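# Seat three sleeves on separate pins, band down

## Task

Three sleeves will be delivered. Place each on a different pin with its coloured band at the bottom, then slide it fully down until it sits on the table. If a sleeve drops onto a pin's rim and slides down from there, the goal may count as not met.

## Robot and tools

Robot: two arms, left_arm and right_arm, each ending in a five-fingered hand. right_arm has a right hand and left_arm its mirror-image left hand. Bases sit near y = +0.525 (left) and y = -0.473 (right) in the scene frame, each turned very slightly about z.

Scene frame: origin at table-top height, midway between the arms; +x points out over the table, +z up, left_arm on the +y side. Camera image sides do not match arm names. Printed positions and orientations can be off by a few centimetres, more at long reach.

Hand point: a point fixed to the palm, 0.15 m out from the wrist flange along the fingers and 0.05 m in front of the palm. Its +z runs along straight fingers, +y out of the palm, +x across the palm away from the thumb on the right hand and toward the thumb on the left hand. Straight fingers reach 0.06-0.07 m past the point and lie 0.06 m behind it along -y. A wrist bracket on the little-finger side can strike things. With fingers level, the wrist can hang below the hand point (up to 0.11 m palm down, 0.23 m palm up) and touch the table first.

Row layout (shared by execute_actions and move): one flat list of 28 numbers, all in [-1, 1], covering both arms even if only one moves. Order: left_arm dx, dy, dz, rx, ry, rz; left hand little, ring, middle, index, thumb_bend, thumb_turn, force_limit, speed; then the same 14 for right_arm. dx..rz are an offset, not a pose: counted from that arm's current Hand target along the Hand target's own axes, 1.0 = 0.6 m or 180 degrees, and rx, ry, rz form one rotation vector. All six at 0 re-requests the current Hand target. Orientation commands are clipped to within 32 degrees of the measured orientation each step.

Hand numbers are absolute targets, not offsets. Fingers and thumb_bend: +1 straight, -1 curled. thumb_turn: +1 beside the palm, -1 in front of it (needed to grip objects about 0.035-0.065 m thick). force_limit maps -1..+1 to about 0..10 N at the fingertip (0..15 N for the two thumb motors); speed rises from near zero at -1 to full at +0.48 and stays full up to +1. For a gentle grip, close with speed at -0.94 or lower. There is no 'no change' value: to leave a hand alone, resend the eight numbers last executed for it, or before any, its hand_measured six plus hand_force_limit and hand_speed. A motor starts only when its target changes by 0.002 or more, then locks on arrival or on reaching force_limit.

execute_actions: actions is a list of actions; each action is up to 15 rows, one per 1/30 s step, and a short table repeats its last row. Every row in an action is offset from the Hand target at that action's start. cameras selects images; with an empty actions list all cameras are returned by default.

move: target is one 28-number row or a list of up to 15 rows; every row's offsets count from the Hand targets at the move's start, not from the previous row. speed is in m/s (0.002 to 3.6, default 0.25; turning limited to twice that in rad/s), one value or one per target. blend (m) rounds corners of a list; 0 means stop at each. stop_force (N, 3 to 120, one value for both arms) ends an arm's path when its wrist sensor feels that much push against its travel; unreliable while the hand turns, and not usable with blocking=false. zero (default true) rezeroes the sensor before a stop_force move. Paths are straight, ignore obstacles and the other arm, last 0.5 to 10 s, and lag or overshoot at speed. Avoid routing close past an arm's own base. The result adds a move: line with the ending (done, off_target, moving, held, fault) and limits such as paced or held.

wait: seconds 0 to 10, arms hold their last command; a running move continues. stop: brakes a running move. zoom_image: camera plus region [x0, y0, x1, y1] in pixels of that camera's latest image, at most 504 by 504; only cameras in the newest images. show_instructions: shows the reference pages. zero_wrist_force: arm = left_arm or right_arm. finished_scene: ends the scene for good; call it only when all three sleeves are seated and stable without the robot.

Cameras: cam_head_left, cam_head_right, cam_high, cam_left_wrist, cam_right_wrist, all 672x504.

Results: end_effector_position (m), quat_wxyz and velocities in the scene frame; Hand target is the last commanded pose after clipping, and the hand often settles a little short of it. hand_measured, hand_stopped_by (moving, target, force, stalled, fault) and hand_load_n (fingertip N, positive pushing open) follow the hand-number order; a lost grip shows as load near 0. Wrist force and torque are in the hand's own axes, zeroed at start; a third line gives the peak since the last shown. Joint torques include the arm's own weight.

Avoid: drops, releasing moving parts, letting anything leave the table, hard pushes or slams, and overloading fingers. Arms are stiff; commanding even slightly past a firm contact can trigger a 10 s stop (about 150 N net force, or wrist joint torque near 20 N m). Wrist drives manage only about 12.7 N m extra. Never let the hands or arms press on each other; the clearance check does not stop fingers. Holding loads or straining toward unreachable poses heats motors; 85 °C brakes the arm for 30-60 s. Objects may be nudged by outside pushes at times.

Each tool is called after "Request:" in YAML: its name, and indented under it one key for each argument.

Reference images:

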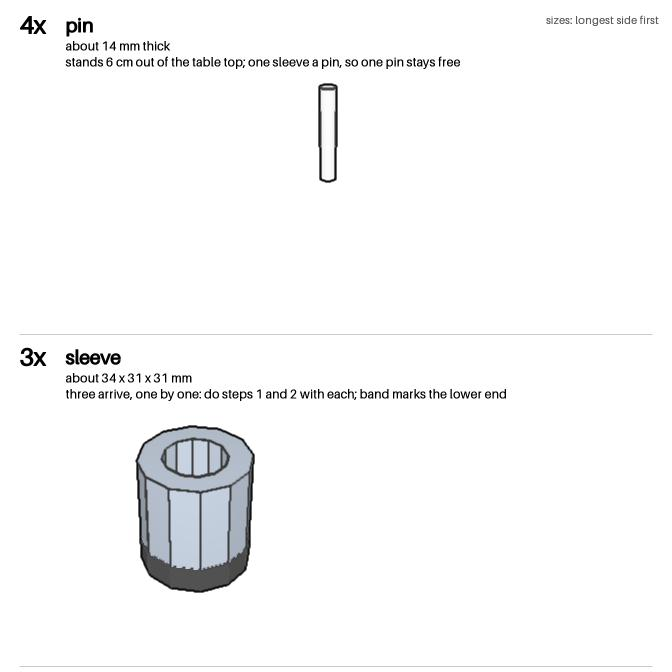

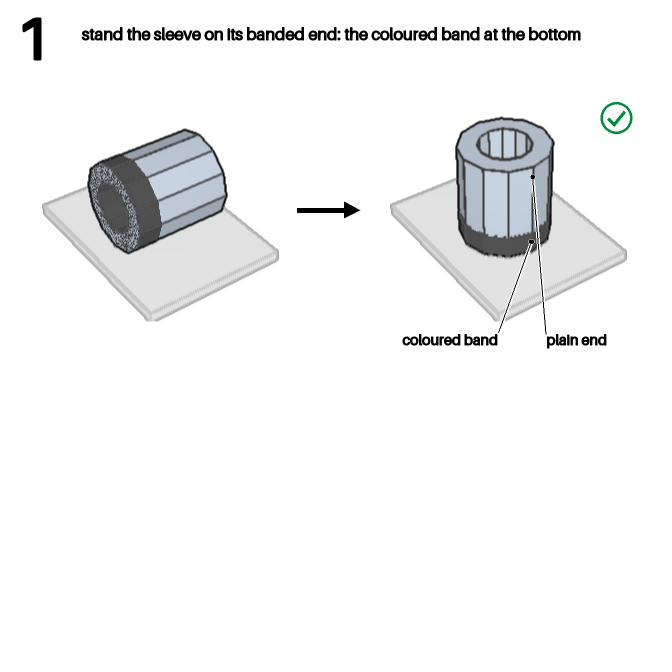

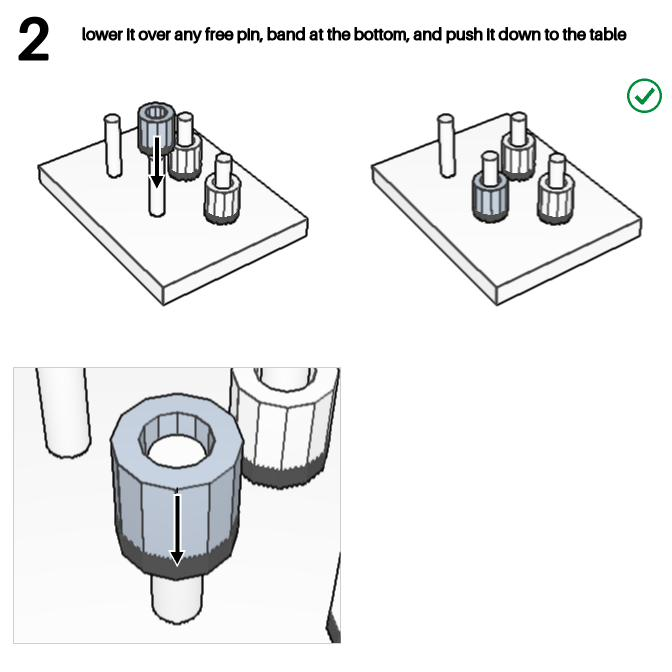

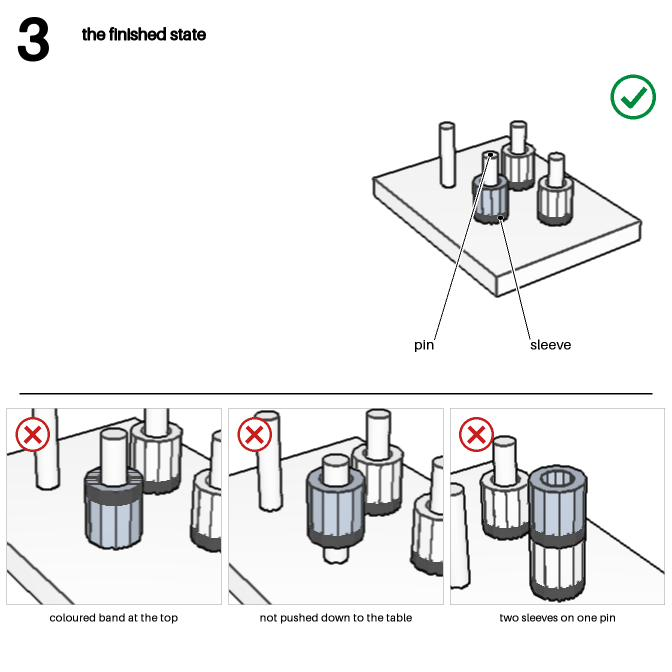

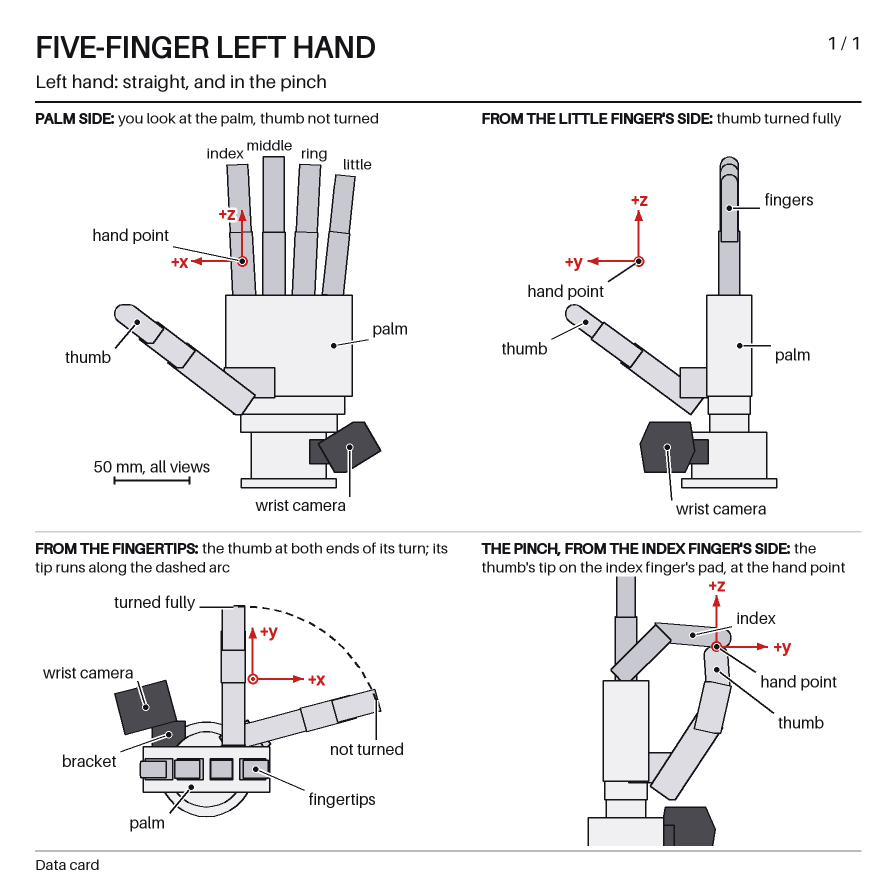

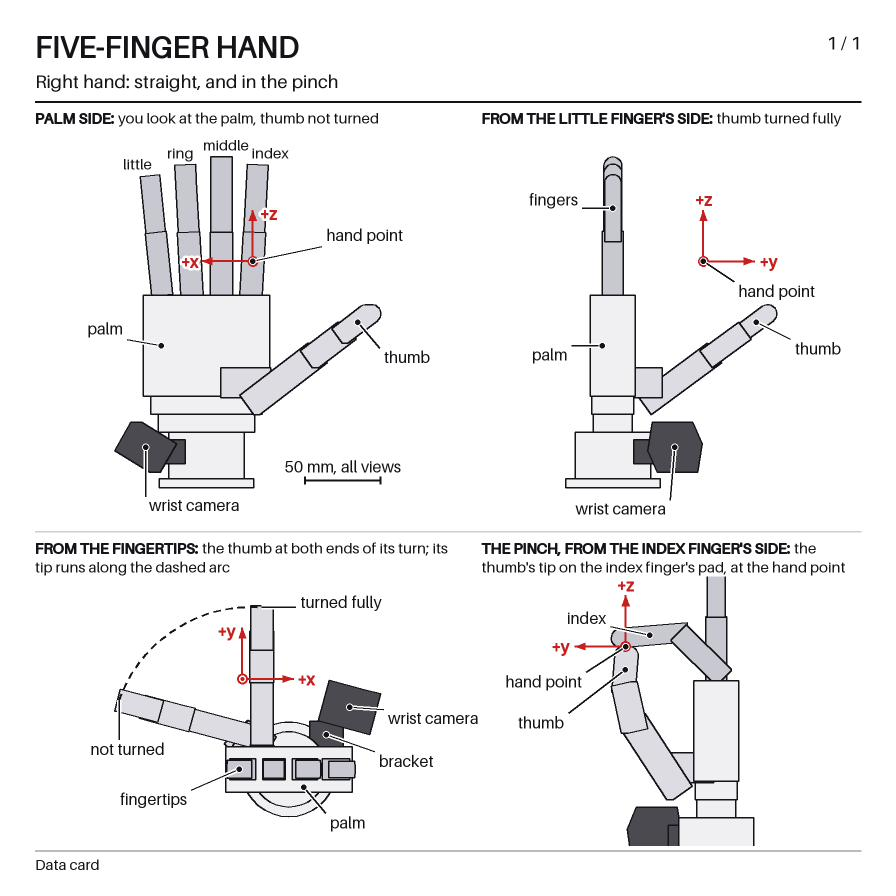

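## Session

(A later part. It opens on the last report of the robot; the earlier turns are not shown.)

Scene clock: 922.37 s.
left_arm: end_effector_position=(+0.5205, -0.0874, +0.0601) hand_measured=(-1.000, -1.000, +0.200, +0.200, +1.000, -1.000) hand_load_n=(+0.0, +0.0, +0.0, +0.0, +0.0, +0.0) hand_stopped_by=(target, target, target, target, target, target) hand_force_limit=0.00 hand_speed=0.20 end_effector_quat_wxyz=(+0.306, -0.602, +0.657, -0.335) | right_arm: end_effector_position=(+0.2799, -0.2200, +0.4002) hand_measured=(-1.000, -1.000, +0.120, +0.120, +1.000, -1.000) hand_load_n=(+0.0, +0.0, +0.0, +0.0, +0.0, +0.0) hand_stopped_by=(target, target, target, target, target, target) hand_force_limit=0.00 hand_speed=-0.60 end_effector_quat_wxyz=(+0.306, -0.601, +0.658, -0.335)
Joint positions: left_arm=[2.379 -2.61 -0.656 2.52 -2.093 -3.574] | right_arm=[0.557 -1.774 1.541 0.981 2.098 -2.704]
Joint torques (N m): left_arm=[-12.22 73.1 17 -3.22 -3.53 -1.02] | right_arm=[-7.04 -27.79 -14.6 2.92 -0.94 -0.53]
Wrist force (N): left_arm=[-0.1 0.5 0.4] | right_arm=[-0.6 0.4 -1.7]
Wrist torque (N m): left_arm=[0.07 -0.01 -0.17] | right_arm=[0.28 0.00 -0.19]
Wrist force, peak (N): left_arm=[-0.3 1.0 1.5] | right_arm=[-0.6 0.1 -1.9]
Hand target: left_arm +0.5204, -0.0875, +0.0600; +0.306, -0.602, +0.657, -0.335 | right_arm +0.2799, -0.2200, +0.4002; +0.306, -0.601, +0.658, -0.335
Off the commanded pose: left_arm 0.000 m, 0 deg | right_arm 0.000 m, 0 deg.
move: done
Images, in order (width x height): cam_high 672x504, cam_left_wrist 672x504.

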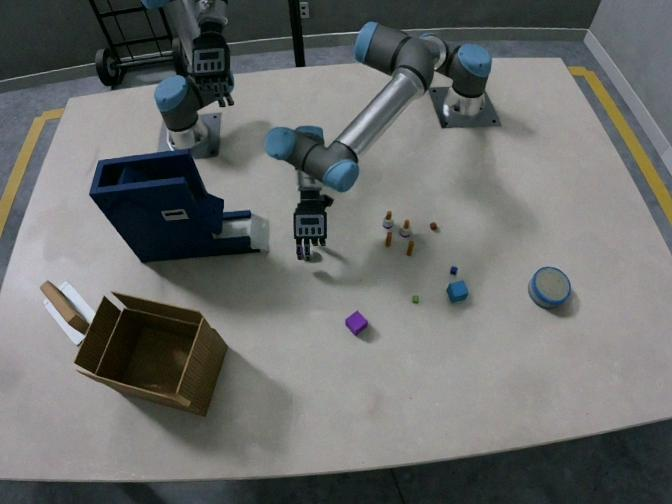

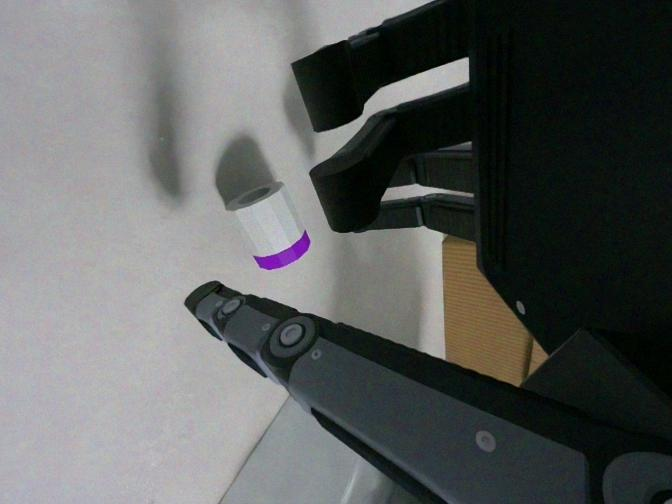

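Request:
move:
  target: [-0.0217,0.0045,0.0363,0,0,0,-1,-1,0.2,0.2,1,-1,0,0.2,0,0,0,0,0,0,-1,-1,0.12,0.12,1,-1,0,-0.6]
  speed: 0.08
  cameras: ["cam_high","cam_left_wrist"]

Request:
zoom_image:
  camera: "cam_left_wrist"
  region: [122, 100, 422, 325]

Request:
zoom_image:
  camera: "cam_high"
  region: [260, 190, 360, 265]

Scene clock: 932.73 s.
left_arm: end_effector_position=(+0.5376, -0.0758, +0.0447) hand_measured=(-1.000, -1.000, +0.200, +0.200, +1.000, -1.000) hand_load_n=(+0.0, +0.0, +0.0, +0.0, +0.0, +0.5) hand_stopped_by=(target, target, target, target, target, target) hand_force_limit=0.00 hand_speed=0.20 end_effector_quat_wxyz=(+0.306, -0.602, +0.657, -0.334) end_effector_velocity=(-0.002, -0.001, +0.002) end_effector_angular_velocity=(-0.001, +0.001, +0.002) | right_arm: end_effector_position=(+0.2799, -0.2200, +0.4002) hand_measured=(-1.000, -1.000, +0.120, +0.120, +1.000, -1.000) hand_load_n=(+0.0, +0.0, +0.0, +0.0, +0.0, +0.0) hand_stopped_by=(target, target, target, target, target, target) hand_force_limit=0.00 hand_speed=-0.60 end_effector_quat_wxyz=(+0.306, -0.601, +0.658, -0.335)
Joint positions: left_arm=[2.409 -2.618 -0.677 2.561 -2.071 -3.551] | right_arm=[0.557 -1.774 1.541 0.981 2.098 -2.704]
Joint velocities: left_arm=[-0.004 0.002 0.001 -0.006 -0.003 -0.005] | right_arm=[within noise]
Joint torques (N m): left_arm=[-12.14 83.45 33.77 -4.27 -3.07 -1.05] | right_arm=[-7.31 -27.53 -13.73 2.33 -0.78 -0.45]
Wrist force (N): left_arm=[0.2 0.5 0.5] | right_arm=[-0.5 0.3 -1.6]
Wrist torque (N m): left_arm=[0.05 -0.04 -0.14] | right_arm=[0.25 -0.02 -0.19]
Wrist force, peak (N): left_arm=[-0.3 0.4 1.1] | right_arm=[-0.5 0.3 -1.9]
Hand target: left_arm +0.5375, -0.0759, +0.0450; +0.306, -0.602, +0.657, -0.335 | right_arm +0.2799, -0.2200, +0.4002; +0.306, -0.601, +0.658, -0.335
Off the commanded pose: left_arm 0.000 m, 0 deg | right_arm 0.000 m, 0 deg.
move: done
Images, in order (width x height): cam_high 672x504, cam_left_wrist 672x504.

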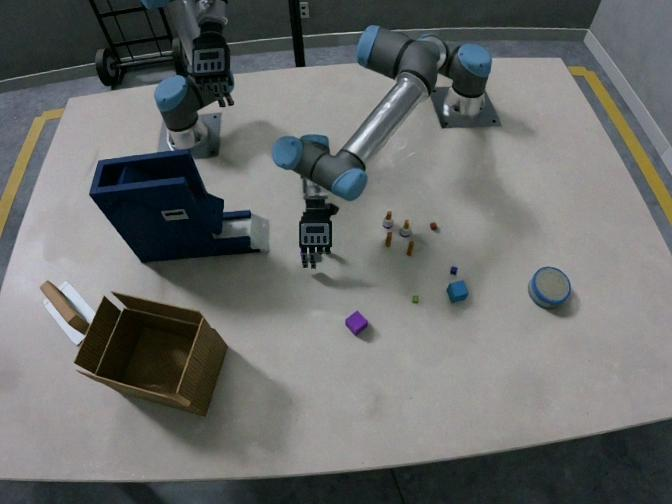

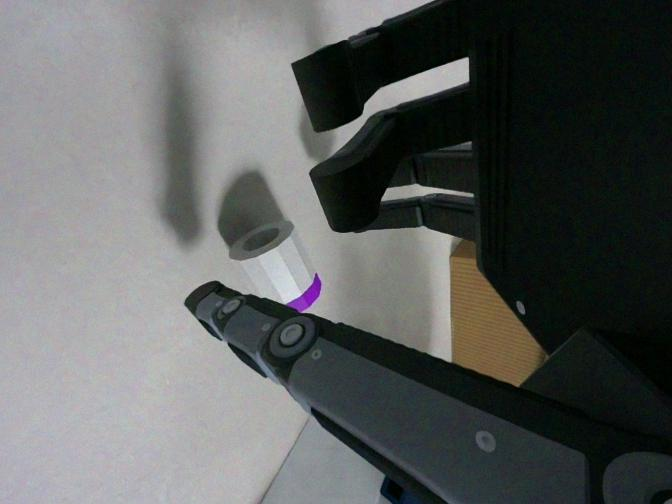

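Scaled by 1.680 from the camera's 672x504 image, which has a finer 960x720 frame.

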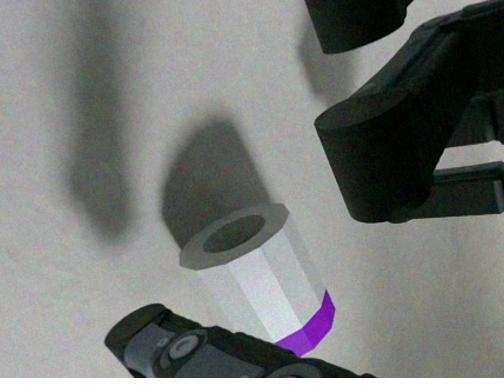

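Scaled by 5.040 from the camera's 672x504 image, which has a finer 960x720 frame.

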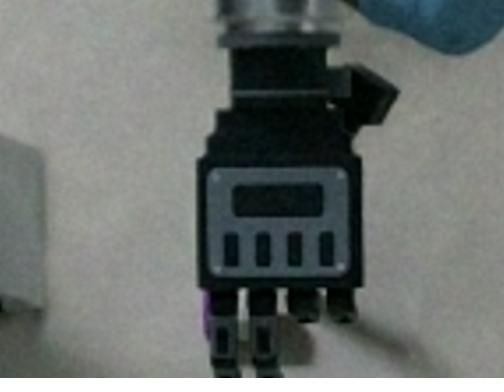

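Request:
move:
  target: [0,0.0141,0.0288,0,0,0,-1,-1,0.2,0.2,1,-1,0,0.2,0,0,0,0,0,0,-1,-1,0.12,0.12,1,-1,0,-0.6]
  speed: 0.03
  stop_force: 5
  cameras: ["cam_left_wrist"]

Request:
zoom_image:
  camera: "cam_left_wrist"
  region: [122, 100, 422, 325]

Scene clock: 940.07 s.
left_arm: end_effector_position=(+0.5465, -0.0767, +0.0279) hand_measured=(-1.000, -1.000, +0.200, +0.200, +1.000, -1.000) hand_load_n=(+0.5, +0.0, -0.5, +0.0, +0.0, +0.0) hand_stopped_by=(target, target, target, target, target, target) hand_force_limit=0.00 hand_speed=0.20 end_effector_quat_wxyz=(+0.306, -0.602, +0.657, -0.335) | right_arm: end_effector_position=(+0.2799, -0.2200, +0.4002) hand_measured=(-1.000, -1.000, +0.120, +0.120, +1.000, -1.000) hand_load_n=(+0.0, +0.0, +0.5, +0.0, +0.0, +0.0) hand_stopped_by=(target, target, target, target, target, target) hand_force_limit=0.00 hand_speed=-0.60 end_effector_quat_wxyz=(+0.306, -0.601, +0.658, -0.335)
Joint positions: left_arm=[2.416 -2.651 -0.656 2.575 -2.066 -3.545] | right_arm=[0.557 -1.774 1.541 0.981 2.098 -2.704]
Joint torques (N m): left_arm=[-12.68 85.27 15.53 -4.22 -2.98 -0.87] | right_arm=[-6.65 -27.52 -13.95 1.74 -0.91 -0.36]
Wrist force (N): left_arm=[0.4 0.4 0.1] | right_arm=[-0.2 0.4 -1.7]
Wrist torque (N m): left_arm=[0.07 -0.09 -0.10] | right_arm=[0.26 -0.05 -0.17]
Wrist force, peak (N): left_arm=[0.3 0.7 0.5] | right_arm=[-0.7 0.5 -1.8]
Hand target: left_arm +0.5464, -0.0767, +0.0279; +0.306, -0.602, +0.657, -0.335 | right_arm +0.2799, -0.2200, +0.4002; +0.306, -0.601, +0.658, -0.335
Off the commanded pose: left_arm 0.000 m, 0 deg | right_arm 0.000 m, 0 deg.
move: done
Images, in order (width x height): cam_left_wrist 672x504.

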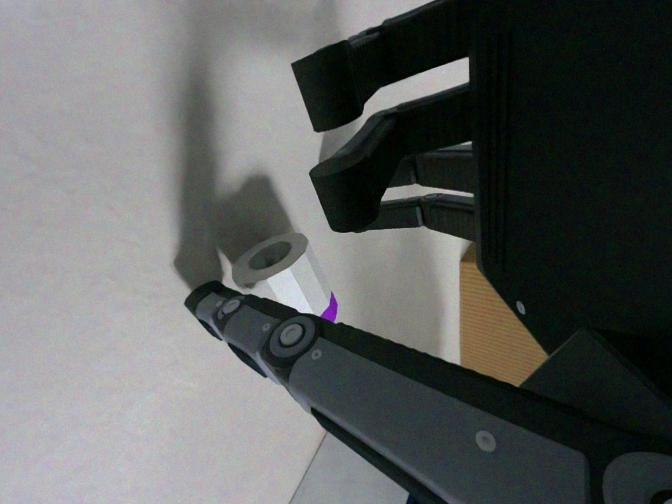

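Scaled by 1.680 from the camera's 672x504 image, which has a finer 960x720 frame.

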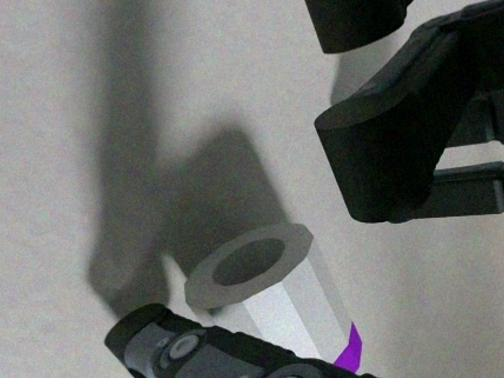

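Request:
wait:
  seconds: 0
  cameras: ["cam_high"]

Request:
zoom_image:
  camera: "cam_high"
  region: [285, 225, 345, 280]

Scene clock: 949.67 s.
left_arm: end_effector_position=(+0.5464, -0.0767, +0.0279) hand_measured=(-1.000, -1.000, +0.200, +0.200, +1.000, -1.000) hand_load_n=(+0.0, +0.0, +0.0, +0.0, +0.0, +0.0) hand_stopped_by=(target, target, target, target, target, target) hand_force_limit=0.00 hand_speed=0.20 end_effector_quat_wxyz=(+0.306, -0.602, +0.657, -0.335) | right_arm: end_effector_position=(+0.2799, -0.2200, +0.4002) hand_measured=(-1.000, -1.000, +0.120, +0.120, +1.000, -1.000) hand_load_n=(+0.0, +0.0, +0.0, +0.0, +0.0, +0.0) hand_stopped_by=(target, target, target, target, target, target) hand_force_limit=0.00 hand_speed=-0.60 end_effector_quat_wxyz=(+0.306, -0.601, +0.658, -0.335)
Joint positions: left_arm=[2.416 -2.651 -0.656 2.575 -2.066 -3.545] | right_arm=[0.557 -1.774 1.541 0.981 2.098 -2.704]
Joint torques (N m): left_arm=[-12.59 85.56 15.8 -4.25 -2.84 -0.88] | right_arm=[-6.37 -27.63 -13.93 1.11 -0.81 -0.06]
Wrist force (N): left_arm=[0.2 0.4 0.2] | right_arm=[-0.5 0.4 -1.6]
Wrist torque (N m): left_arm=[0.07 -0.06 -0.12] | right_arm=[0.26 0.00 -0.19]
Wrist force, peak (N): left_arm=[0.6 0.5 0.4] | right_arm=[-0.4 0.3 -1.9]
Hand target: left_arm +0.5464, -0.0767, +0.0279; +0.306, -0.602, +0.657, -0.335 | right_arm +0.2799, -0.2200, +0.4002; +0.306, -0.601, +0.658, -0.335
Off the commanded pose: left_arm 0.000 m, 0 deg | right_arm 0.000 m, 0 deg.
Images, in order (width x height): cam_high 672x504.

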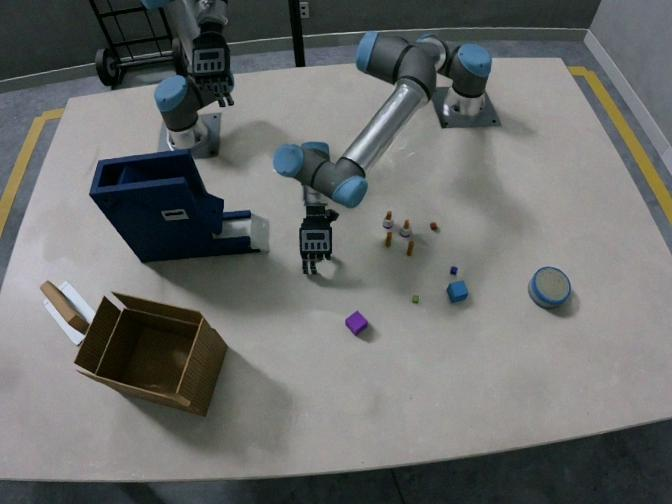

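Scaled by 8.400 from the camera's 672x504 image, which has a finer 960x720 frame.

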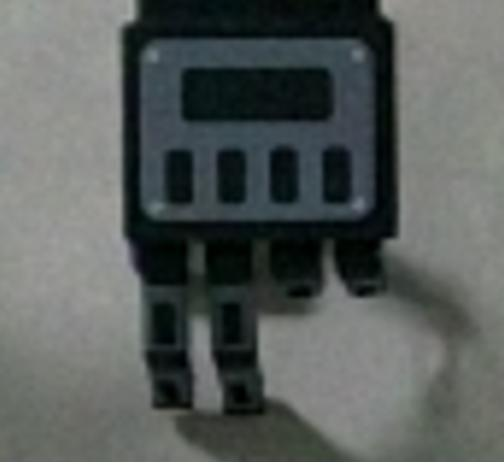

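Request:
move:
  target:
    - [0.0067,0.0029,-0.004,0,0,0,-1,-1,0.2,0.2,1,-1,0,0.2,0,0,0,0,0,0,-1,-1,0.12,0.12,1,-1,0,-0.6]
    - [0.0067,0.0029,-0.004,0,0,0,-1,-1,-0.02,-0.02,1,-1,-0.6,-0.5,0,0,0,0,0,0,-1,-1,0.12,0.12,1,-1,0,-0.6]
  speed: 0.03
  cameras: ["cam_left_wrist"]

Request:
zoom_image:
  camera: "cam_left_wrist"
  region: [122, 100, 422, 325]

Scene clock: 955.13 s.
left_arm: end_effector_position=(+0.5431, -0.0805, +0.0279) hand_measured=(-1.000, -1.000, -0.020, -0.020, +1.000, -1.000) hand_load_n=(+0.0, +0.0, +0.0, +0.0, +0.0, +0.0) hand_stopped_by=(target, target, target, target, target, target) hand_force_limit=-0.60 hand_speed=-0.50 end_effector_quat_wxyz=(+0.306, -0.602, +0.657, -0.334) | right_arm: end_effector_position=(+0.2799, -0.2200, +0.4002) hand_measured=(-1.000, -1.000, +0.120, +0.120, +1.000, -1.000) hand_load_n=(+0.0, +0.0, +0.0, +0.0, +0.0, +0.0) hand_stopped_by=(target, target, target, target, target, target) hand_force_limit=0.00 hand_speed=-0.60 end_effector_quat_wxyz=(+0.306, -0.601, +0.658, -0.335)
Joint positions: left_arm=[2.409 -2.656 -0.648 2.568 -2.071 -3.551] | right_arm=[0.557 -1.774 1.541 0.981 2.098 -2.704]
Joint torques (N m): left_arm=[10.42 84.25 15.55 0.91 0.82 0.94] | right_arm=[-6.75 -27.34 -13.54 0.8 -0.79 -0.06]
Wrist force (N): left_arm=[0.2 0.4 0.3] | right_arm=[-0.6 0.3 -1.6]
Wrist torque (N m): left_arm=[0.08 -0.06 -0.11] | right_arm=[0.26 0.01 -0.20]
Wrist force, peak (N): left_arm=[0.4 0.6 0.6] | right_arm=[-0.7 0.2 -1.9]
Hand target: left_arm +0.5431, -0.0805, +0.0279; +0.306, -0.602, +0.657, -0.335 | right_arm +0.2799, -0.2200, +0.4002; +0.306, -0.601, +0.658, -0.335
Off the commanded pose: left_arm 0.000 m, 0 deg | right_arm 0.000 m, 0 deg.
move: done
Images, in order (width x height): cam_left_wrist 672x504.

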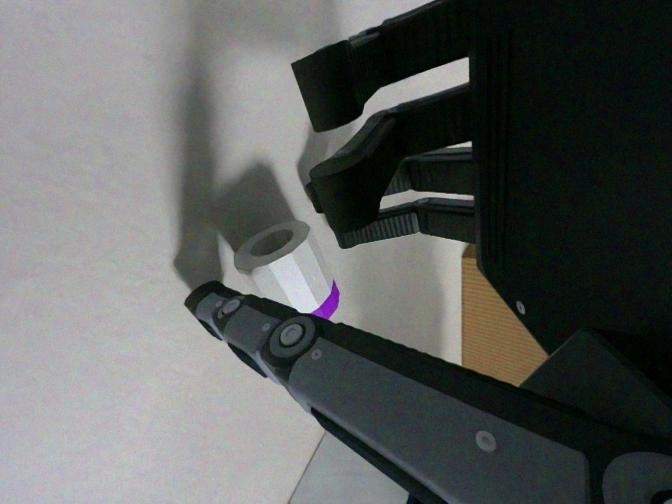

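Scaled by 1.680 from the camera's 672x504 image, which has a finer 960x720 frame.

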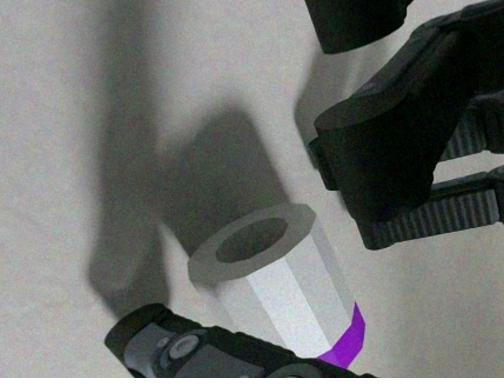

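Request:
move:
  target:
    - [0.0133,0.0049,-0.0067,0,0,0,-1,-1,-0.02,-0.02,1,-1,-0.6,-0.5,0,0,0,0,0,0,-1,-1,0.12,0.12,1,-1,0,-0.6]
    - [0.0133,0.0049,-0.0067,0,0,0,-1,-1,-0.02,-0.02,0.1,-1,-0.5,-0.75,0,0,0,0,0,0,-1,-1,0.12,0.12,1,-1,0,-0.6]
  speed: 0.03
  cameras: ["cam_left_wrist"]

Request:
zoom_image:
  camera: "cam_left_wrist"
  region: [122, 100, 422, 325]

Scene clock: 961.90 s.
left_arm: end_effector_position=(+0.5375, -0.0880, +0.0279) hand_measured=(-1.000, -1.000, -0.020, -0.020, +0.504, -1.000) hand_load_n=(+0.0, +0.0, +7.0, +0.0, +5.5, +0.5) hand_stopped_by=(target, target, target, target, force, target) hand_force_limit=-0.50 hand_speed=-0.75 end_effector_quat_wxyz=(+0.306, -0.602, +0.657, -0.335) | right_arm: end_effector_position=(+0.2799, -0.2200, +0.4002) hand_measured=(-1.000, -1.000, +0.120, +0.120, +1.000, -1.000) hand_load_n=(+0.0, +0.0, +0.0, +0.0, +0.0, +0.0) hand_stopped_by=(target, target, target, target, target, target) hand_force_limit=0.00 hand_speed=-0.60 end_effector_quat_wxyz=(+0.306, -0.601, +0.658, -0.335)
Joint positions: left_arm=[2.395 -2.667 -0.626 2.553 -2.081 -3.561] | right_arm=[0.557 -1.774 1.541 0.981 2.098 -2.704]
Joint torques (N m): left_arm=[11 85.51 16.49 1.39 1.03 0.83] | right_arm=[-6.83 -27.36 -13.74 0.46 -0.87 0]
Wrist force (N): left_arm=[0.3 0.5 0.2] | right_arm=[-0.5 0.1 -1.5]
Wrist torque (N m): left_arm=[0.09 -0.08 -0.03] | right_arm=[0.22 -0.01 -0.20]
Wrist force, peak (N): left_arm=[0.4 0.6 0.5] | right_arm=[-0.8 0.2 -1.9]
Hand target: left_arm +0.5375, -0.0880, +0.0279; +0.306, -0.602, +0.657, -0.335 | right_arm +0.2799, -0.2200, +0.4002; +0.306, -0.601, +0.658, -0.335
Off the commanded pose: left_arm 0.000 m, 0 deg | right_arm 0.000 m, 0 deg.
move: done
Images, in order (width x height): cam_left_wrist 672x504.

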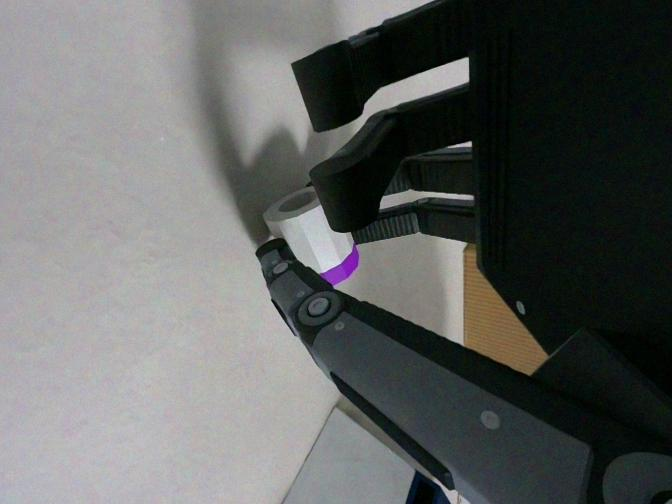

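Scaled by 1.680 from the camera's 672x504 image, which has a finer 960x720 frame.

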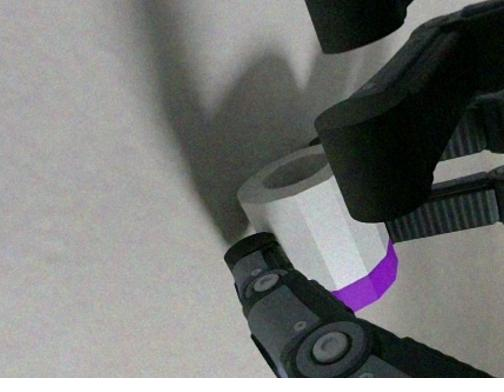

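Request:
move:
  target: [0,0,0,0,0,0,-1,-1,-0.02,-0.3,0.1,-1,-0.5,-0.85,0,0,0,0,0,0,-1,-1,0.12,0.12,1,-1,0,-0.6]
  cameras: ["cam_left_wrist","cam_high"]

Request:
zoom_image:
  camera: "cam_left_wrist"
  region: [122, 100, 422, 325]

Scene clock: 964.80 s.
left_arm: end_effector_position=(+0.5375, -0.0880, +0.0279) hand_measured=(-1.000, -1.000, -0.020, -0.044, +0.506, -1.000) hand_load_n=(+0.0, +0.0, +3.0, +6.0, +8.5, -3.0) hand_stopped_by=(target, target, target, force, force, target) hand_force_limit=-0.50 hand_speed=-0.85 end_effector_quat_wxyz=(+0.306, -0.602, +0.657, -0.335) | right_arm: end_effector_position=(+0.2799, -0.2200, +0.4002) hand_measured=(-1.000, -1.000, +0.120, +0.120, +1.000, -1.000) hand_load_n=(+0.0, +0.0, +0.0, +0.0, +0.0, +0.0) hand_stopped_by=(target, target, target, target, target, target) hand_force_limit=0.00 hand_speed=-0.60 end_effector_quat_wxyz=(+0.306, -0.601, +0.658, -0.335)
Joint positions: left_arm=[2.395 -2.667 -0.626 2.553 -2.081 -3.561] | right_arm=[0.557 -1.774 1.541 0.981 2.098 -2.704]
Joint torques (N m): left_arm=[10.93 85.76 16.18 1.27 1.05 0.82] | right_arm=[-6.72 -27.69 -14.56 0.23 -0.86 0.03]
Wrist force (N): left_arm=[0.4 0.3 0.2] | right_arm=[-0.2 0.3 -1.6]
Wrist torque (N m): left_arm=[0.07 -0.09 -0.02] | right_arm=[0.25 -0.04 -0.18]
Wrist force, peak (N): left_arm=[0.2 0.8 0.5] | right_arm=[-0.5 0.2 -2.1]
Hand target: left_arm +0.5375, -0.0880, +0.0279; +0.306, -0.602, +0.657, -0.335 | right_arm +0.2799, -0.2200, +0.4002; +0.306, -0.601, +0.658, -0.335
Off the commanded pose: left_arm 0.000 m, 0 deg | right_arm 0.000 m, 0 deg.
move: done
Images, in order (width x height): cam_high 672x504, cam_left_wrist 672x504.

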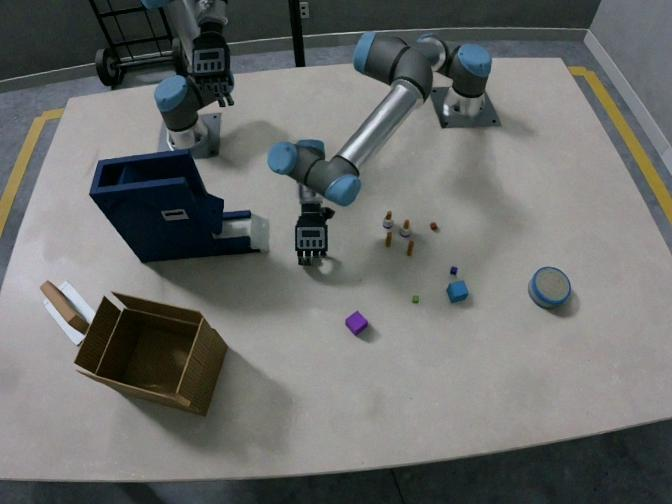

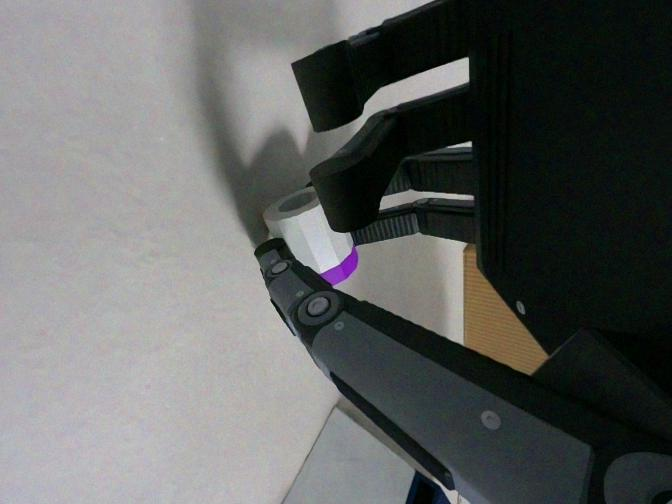

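Scaled by 1.680 from the camera's 672x504 image, which has a finer 960x720 frame.

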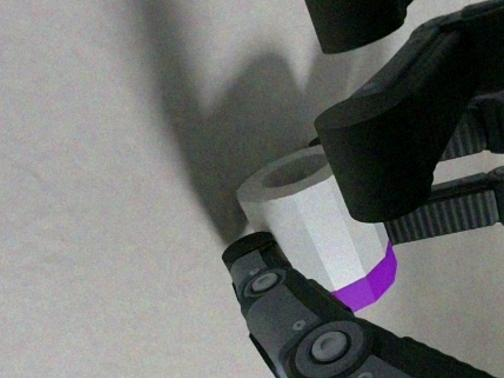

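Request:
move:
  target:
    - [0,-0.1348,-0.098,0,0,0,-1,-1,-0.02,-0.3,0.1,-1,-0.5,-0.85,0,0,0,0,0,0,-1,-1,0.12,0.12,1,-1,0,-0.6]
    - [-0.154,-0.009,-0.2485,0.348,0.0419,0.5341,-1,-1,-0.02,-0.3,0.1,-1,-0.5,-0.85,0,0,0,0,0,0,-1,-1,0.12,0.12,1,-1,0,-0.6]
  speed: [0.12,0.3]
  blend: [0.02,0]
  cameras: ["cam_high","cam_left_wrist"]

Request:
zoom_image:
  camera: "cam_high"
  region: [300, 150, 420, 260]

Scene clock: 991.83 s.
left_arm: end_effector_position=(+0.4288, +0.0145, +0.1201) hand_measured=(-1.000, -1.000, -0.020, -0.044, +0.506, -1.000) hand_load_n=(+0.0, +0.0, +2.5, +6.0, +8.5, -2.5) hand_stopped_by=(target, target, target, force, force, target) hand_force_limit=-0.50 hand_speed=-0.85 end_effector_quat_wxyz=(+0.641, +0.299, +0.641, -0.299) | right_arm: end_effector_position=(+0.2799, -0.2200, +0.4002) hand_measured=(-1.000, -1.000, +0.120, +0.120, +1.000, -1.000) hand_load_n=(+0.0, +0.0, +0.0, +0.0, +0.0, +0.5) hand_stopped_by=(target, target, target, target, target, target) hand_force_limit=0.00 hand_speed=-0.60 end_effector_quat_wxyz=(+0.306, -0.601, +0.658, -0.335)
Joint positions: left_arm=[2.518 -2 -2.005 4.005 -1.312 -1.571] | right_arm=[0.557 -1.774 1.541 0.981 2.098 -2.704]
Joint torques (N m): left_arm=[-11.26 38.75 24.35 -1 1.24 0.82] | right_arm=[-6.91 -27.31 -14.03 -0.75 -0.67 -0.01]
Wrist force (N): left_arm=[1.0 0.3 -0.2] | right_arm=[-0.6 0.2 -1.6]
Wrist torque (N m): left_arm=[-0.02 -0.21 -0.16] | right_arm=[0.24 0.01 -0.20]
Wrist force, peak (N): left_arm=[0.2 2.1 1.0] | right_arm=[-0.7 0.4 -1.9]
Hand target: left_arm +0.4287, +0.0143, +0.1200; +0.641, +0.299, +0.641, -0.299 | right_arm +0.2799, -0.2200, +0.4002; +0.306, -0.601, +0.658, -0.335
Off the commanded pose: left_arm 0.000 m, 0 deg | right_arm 0.000 m, 0 deg.
move: done
Images, in order (width x height): cam_high 672x504, cam_left_wrist 672x504.

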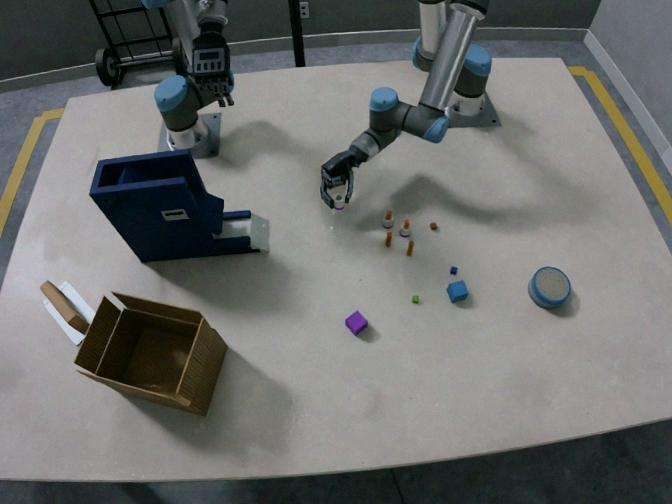

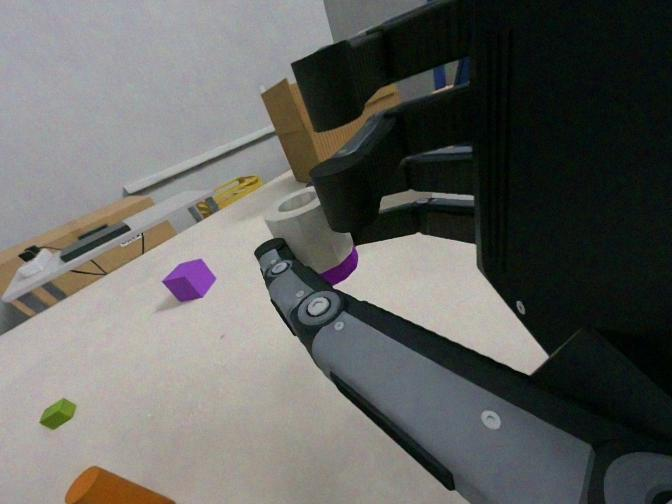

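Scaled by 4.200 from the camera's 672x504 image, which has a finer 960x720 frame.

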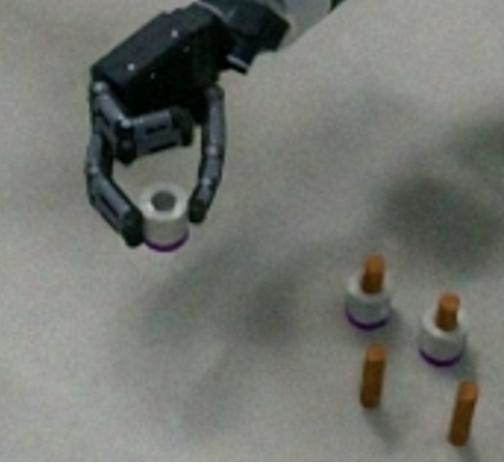

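Request:
move:
  target:
    - [0.165,0,0,0,0,0,-1,-1,-0.02,-0.3,0.1,-1,-0.5,-0.85,0,0,0,0,0,0,-1,-1,0.12,0.12,1,-1,0,-0.6]
    - [0.1825,0,0,0,0,0,-1,-1,-0.02,-0.3,0.1,-1,-0.5,-0.85,0,0,0,0,0,0,-1,-1,0.12,0.12,1,-1,0,-0.6]
  speed: [0.07,0.008]
  stop_force: 6
  cameras: ["cam_high","cam_left_wrist"]

Request:
zoom_image:
  camera: "cam_high"
  region: [310, 180, 370, 250]

Request:
zoom_image:
  camera: "cam_left_wrist"
  region: [232, 160, 432, 310]

Scene clock: 999.30 s.
left_arm: end_effector_position=(+0.4287, +0.0143, +0.0148) hand_measured=(-1.000, -1.000, -0.020, -0.044, +0.506, -1.000) hand_load_n=(+0.0, +0.0, +3.0, +6.5, +8.5, -2.5) hand_stopped_by=(target, target, target, force, force, target) hand_force_limit=-0.50 hand_speed=-0.85 end_effector_quat_wxyz=(+0.641, +0.299, +0.641, -0.299) | right_arm: end_effector_position=(+0.2799, -0.2200, +0.4002) hand_measured=(-1.000, -1.000, +0.120, +0.120, +1.000, -1.000) hand_load_n=(+0.5, +0.0, +0.0, +0.0, +0.0, +0.0) hand_stopped_by=(target, target, target, target, target, target) hand_force_limit=0.00 hand_speed=-0.60 end_effector_quat_wxyz=(+0.306, -0.601, +0.658, -0.335)
Joint positions: left_arm=[2.517 -2.231 -2.03 4.261 -1.312 -1.571] | right_arm=[0.557 -1.774 1.541 0.981 2.098 -2.704]
Joint torques (N m): left_arm=[-4.03 54.67 1.91 -1.76 0.42 -0.99] | right_arm=[-7.18 -27.21 -14.04 -0.72 -0.65 -0.09]
Wrist force (N): left_arm=[-2.5 0.6 0.7] | right_arm=[-0.5 0.3 -1.7]
Wrist torque (N m): left_arm=[-0.02 -0.15 -0.32] | right_arm=[0.25 0.00 -0.19]
Wrist force, peak (N): left_arm=[-11.0 -0.6 -3.7] | right_arm=[-0.6 0.2 -1.9]
Hand target: left_arm +0.4287, +0.0143, +0.0148; +0.641, +0.299, +0.641, -0.299 (not the last commanded pose) | right_arm +0.2799, -0.2200, +0.4002; +0.306, -0.601, +0.658, -0.335
Off the commanded pose: left_arm 0.004 m, 0 deg | right_arm 0.000 m, 0 deg.
move: contact (left_arm); path passed 1 of 2 targets
Images, in order (width x height): cam_high 672x504, cam_left_wrist 672x504.

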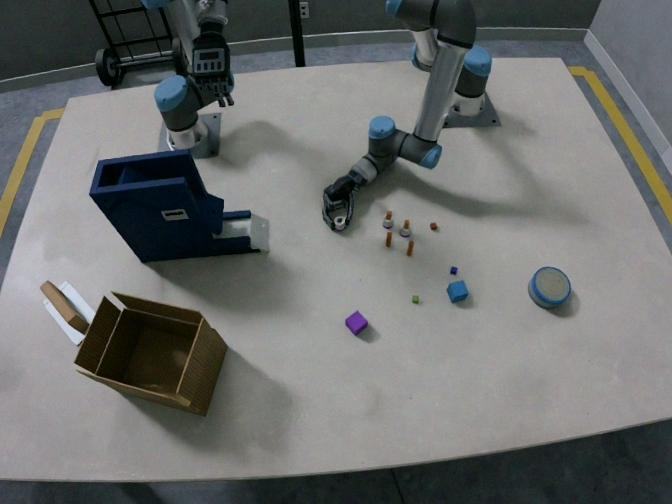

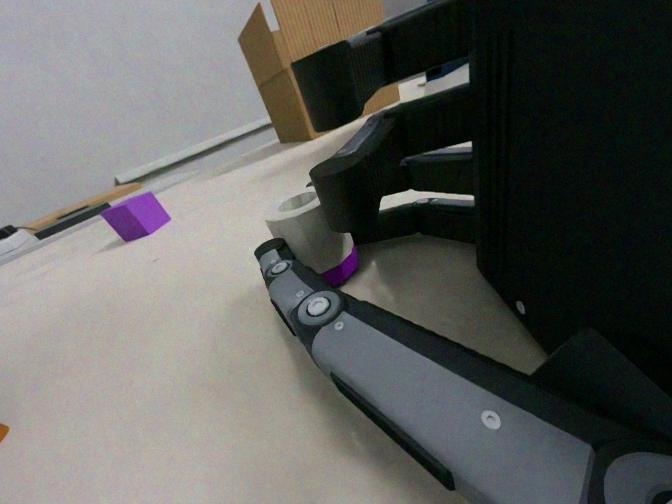

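Scaled by 7.200 from the camera's 672x504 image, which has a finer 960x720 frame.

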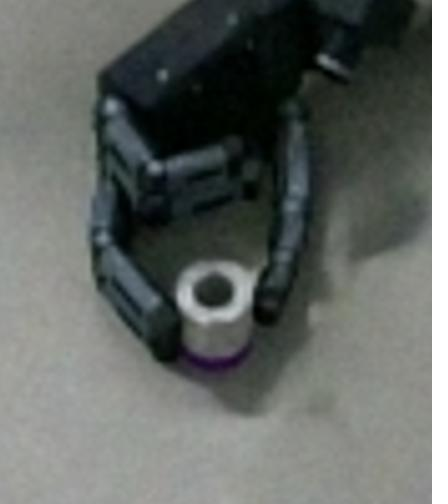

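Scaled by 2.520 from the camera's 672x504 image, which has a finer 960x720 frame.

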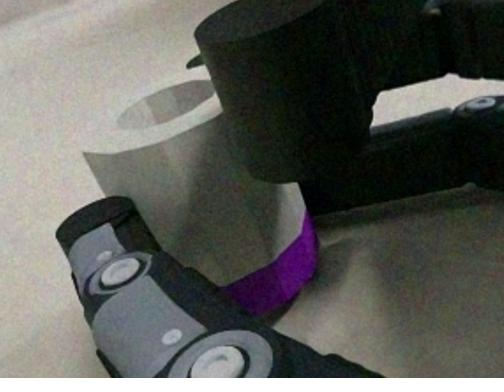

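Request:
move:
  target: [0,0,0,0,0,0,-1,-1,0.15,0.15,1,-1,0,-0.6,0,0,0,0,0,0,-1,-1,0.12,0.12,1,-1,0,-0.6]
  cameras: ["cam_left_wrist"]

Scene clock: 1002.60 s.
left_arm: end_effector_position=(+0.4287, +0.0143, +0.0148) hand_measured=(-1.000, -1.000, +0.150, +0.150, +1.000, -1.000) hand_load_n=(+0.0, +0.0, +0.0, +0.0, +0.0, +0.0) hand_stopped_by=(target, target, target, target, target, target) hand_force_limit=0.00 hand_speed=-0.60 end_effector_quat_wxyz=(+0.641, +0.299, +0.641, -0.299) | right_arm: end_effector_position=(+0.2799, -0.2200, +0.4002) hand_measured=(-1.000, -1.000, +0.120, +0.120, +1.000, -1.000) hand_load_n=(+0.0, +0.0, +0.0, +0.0, +0.0, +0.0) hand_stopped_by=(target, target, target, target, target, target) hand_force_limit=0.00 hand_speed=-0.60 end_effector_quat_wxyz=(+0.306, -0.601, +0.658, -0.335)
Joint positions: left_arm=[2.517 -2.231 -2.03 4.261 -1.312 -1.571] | right_arm=[0.557 -1.774 1.541 0.981 2.098 -2.704]
Joint torques (N m): left_arm=[-4.5 48.79 2.06 0.64 0.46 -0.83] | right_arm=[-6.35 -27.2 -14.2 -0.71 -0.62 -0.1]
Wrist force (N): left_arm=[-3.8 0.8 1.3] | right_arm=[-0.4 0.1 -1.6]
Wrist torque (N m): left_arm=[-0.04 -0.15 -0.37] | right_arm=[0.23 -0.02 -0.19]
Wrist force, peak (N): left_arm=[-4.0 1.0 1.5] | right_arm=[-0.7 0.2 -1.8]
Hand target: left_arm +0.4287, +0.0143, +0.0148; +0.641, +0.299, +0.641, -0.299 | right_arm +0.2799, -0.2200, +0.4002; +0.306, -0.601, +0.658, -0.335
Off the commanded pose: left_arm 0.000 m, 0 deg | right_arm 0.000 m, 0 deg.
move: done
Images, in order (width x height): cam_left_wrist 672x504.

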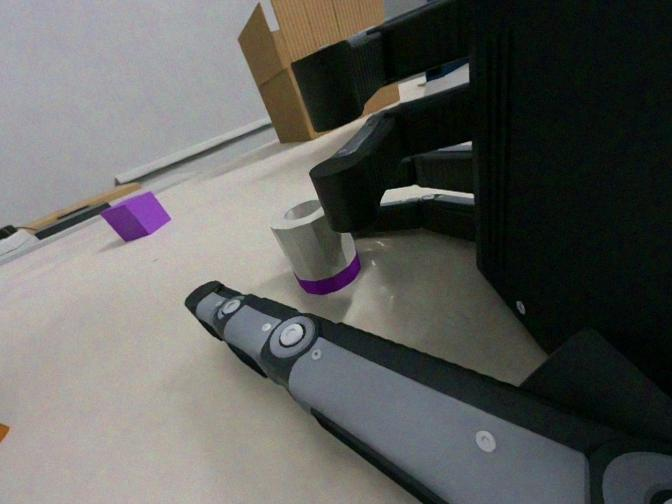

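Request:
move:
  target:
    - [-0.2167,0,0,0,0,0,-1,-1,0.15,0.15,1,-1,0,-0.6,0,0,0,0,0,0,-1,-1,0.12,0.12,1,-1,0,-0.6]
    - [-0.142,0.0022,0.0055,-0.0567,0.2618,-0.427,-1,-1,0.2,0.2,1,-1,0,0.2,0,0,0,0,0,0,-1,-1,0.12,0.12,1,-1,0,-0.6]
  speed: [0.12,0.3]
  blend: [0.01,0]
  cameras: ["cam_high","cam_left_wrist"]

Request:
zoom_image:
  camera: "cam_high"
  region: [300, 170, 400, 260]

Request:
zoom_image:
  camera: "cam_left_wrist"
  region: [122, 100, 422, 325]

Scene clock: 1015.37 s.
left_arm: end_effector_position=(+0.4318, +0.0127, +0.1000) hand_measured=(-1.000, -1.000, +0.200, +0.200, +1.000, -1.000) hand_load_n=(+0.0, +0.0, +0.0, +0.0, +0.0, +0.0) hand_stopped_by=(target, target, target, target, target, target) hand_force_limit=0.00 hand_speed=0.20 end_effector_quat_wxyz=(+0.057, -0.117, +0.891, -0.434) | right_arm: end_effector_position=(+0.2799, -0.2200, +0.4002) hand_measured=(-1.000, -1.000, +0.120, +0.120, +1.000, -1.000) hand_load_n=(+0.0, +0.0, +0.0, +0.0, +0.0, +0.0) hand_stopped_by=(target, target, target, target, target, target) hand_force_limit=0.00 hand_speed=-0.60 end_effector_quat_wxyz=(+0.306, -0.601, +0.658, -0.335)
Joint positions: left_arm=[2.724 -2.287 -1.165 2.551 -0.904 -2.479] | right_arm=[0.557 -1.774 1.541 0.981 2.098 -2.704]
Joint torques (N m): left_arm=[-12.71 56.6 26.43 -4.69 2.4 -1.05] | right_arm=[-6.24 -27.39 -14.76 -0.8 -0.68 -0.16]
Wrist force (N): left_arm=[0.0 0.5 0.5] | right_arm=[-0.4 0.1 -1.6]
Wrist torque (N m): left_arm=[0.05 -0.05 -0.05] | right_arm=[0.22 -0.02 -0.19]
Wrist force, peak (N): left_arm=[-4.0 1.0 1.6] | right_arm=[-0.7 0.4 -1.8]
Hand target: left_arm +0.4318, +0.0127, +0.1000; +0.057, -0.117, +0.891, -0.435 | right_arm +0.2799, -0.2200, +0.4002; +0.306, -0.601, +0.658, -0.335
Off the commanded pose: left_arm 0.000 m, 0 deg | right_arm 0.000 m, 0 deg.
move: done
Images, in order (width x height): cam_high 672x504, cam_left_wrist 672x504.

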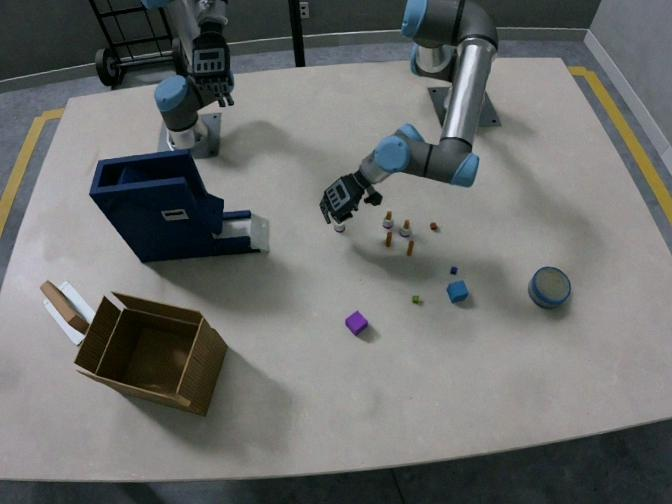

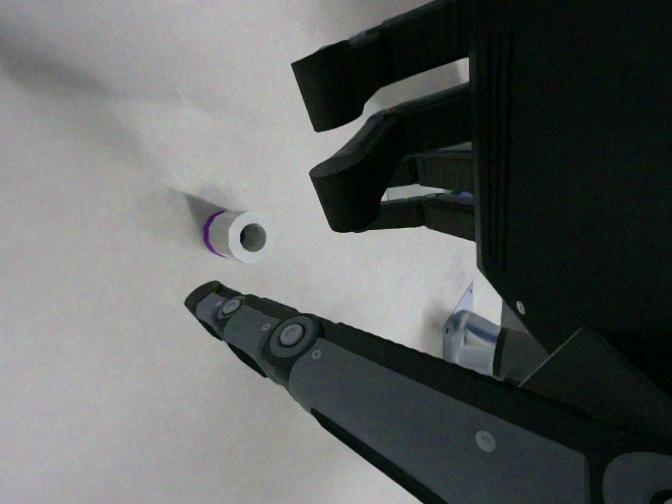

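Scaled by 5.040 from the camera's 672x504 image, which has a finer 960x720 frame.

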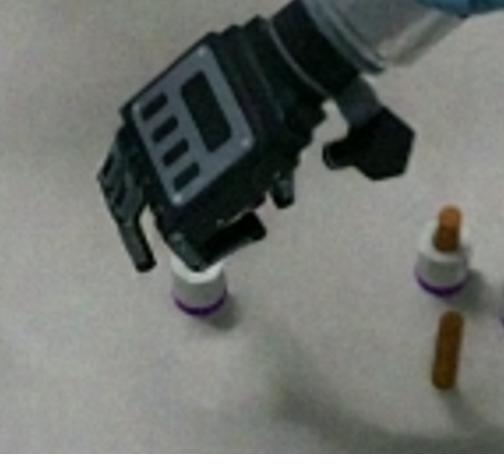

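Scaled by 1.680 from the camera's 672x504 image, which has a finer 960x720 frame.

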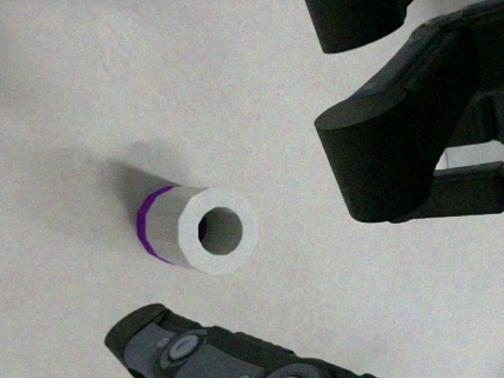

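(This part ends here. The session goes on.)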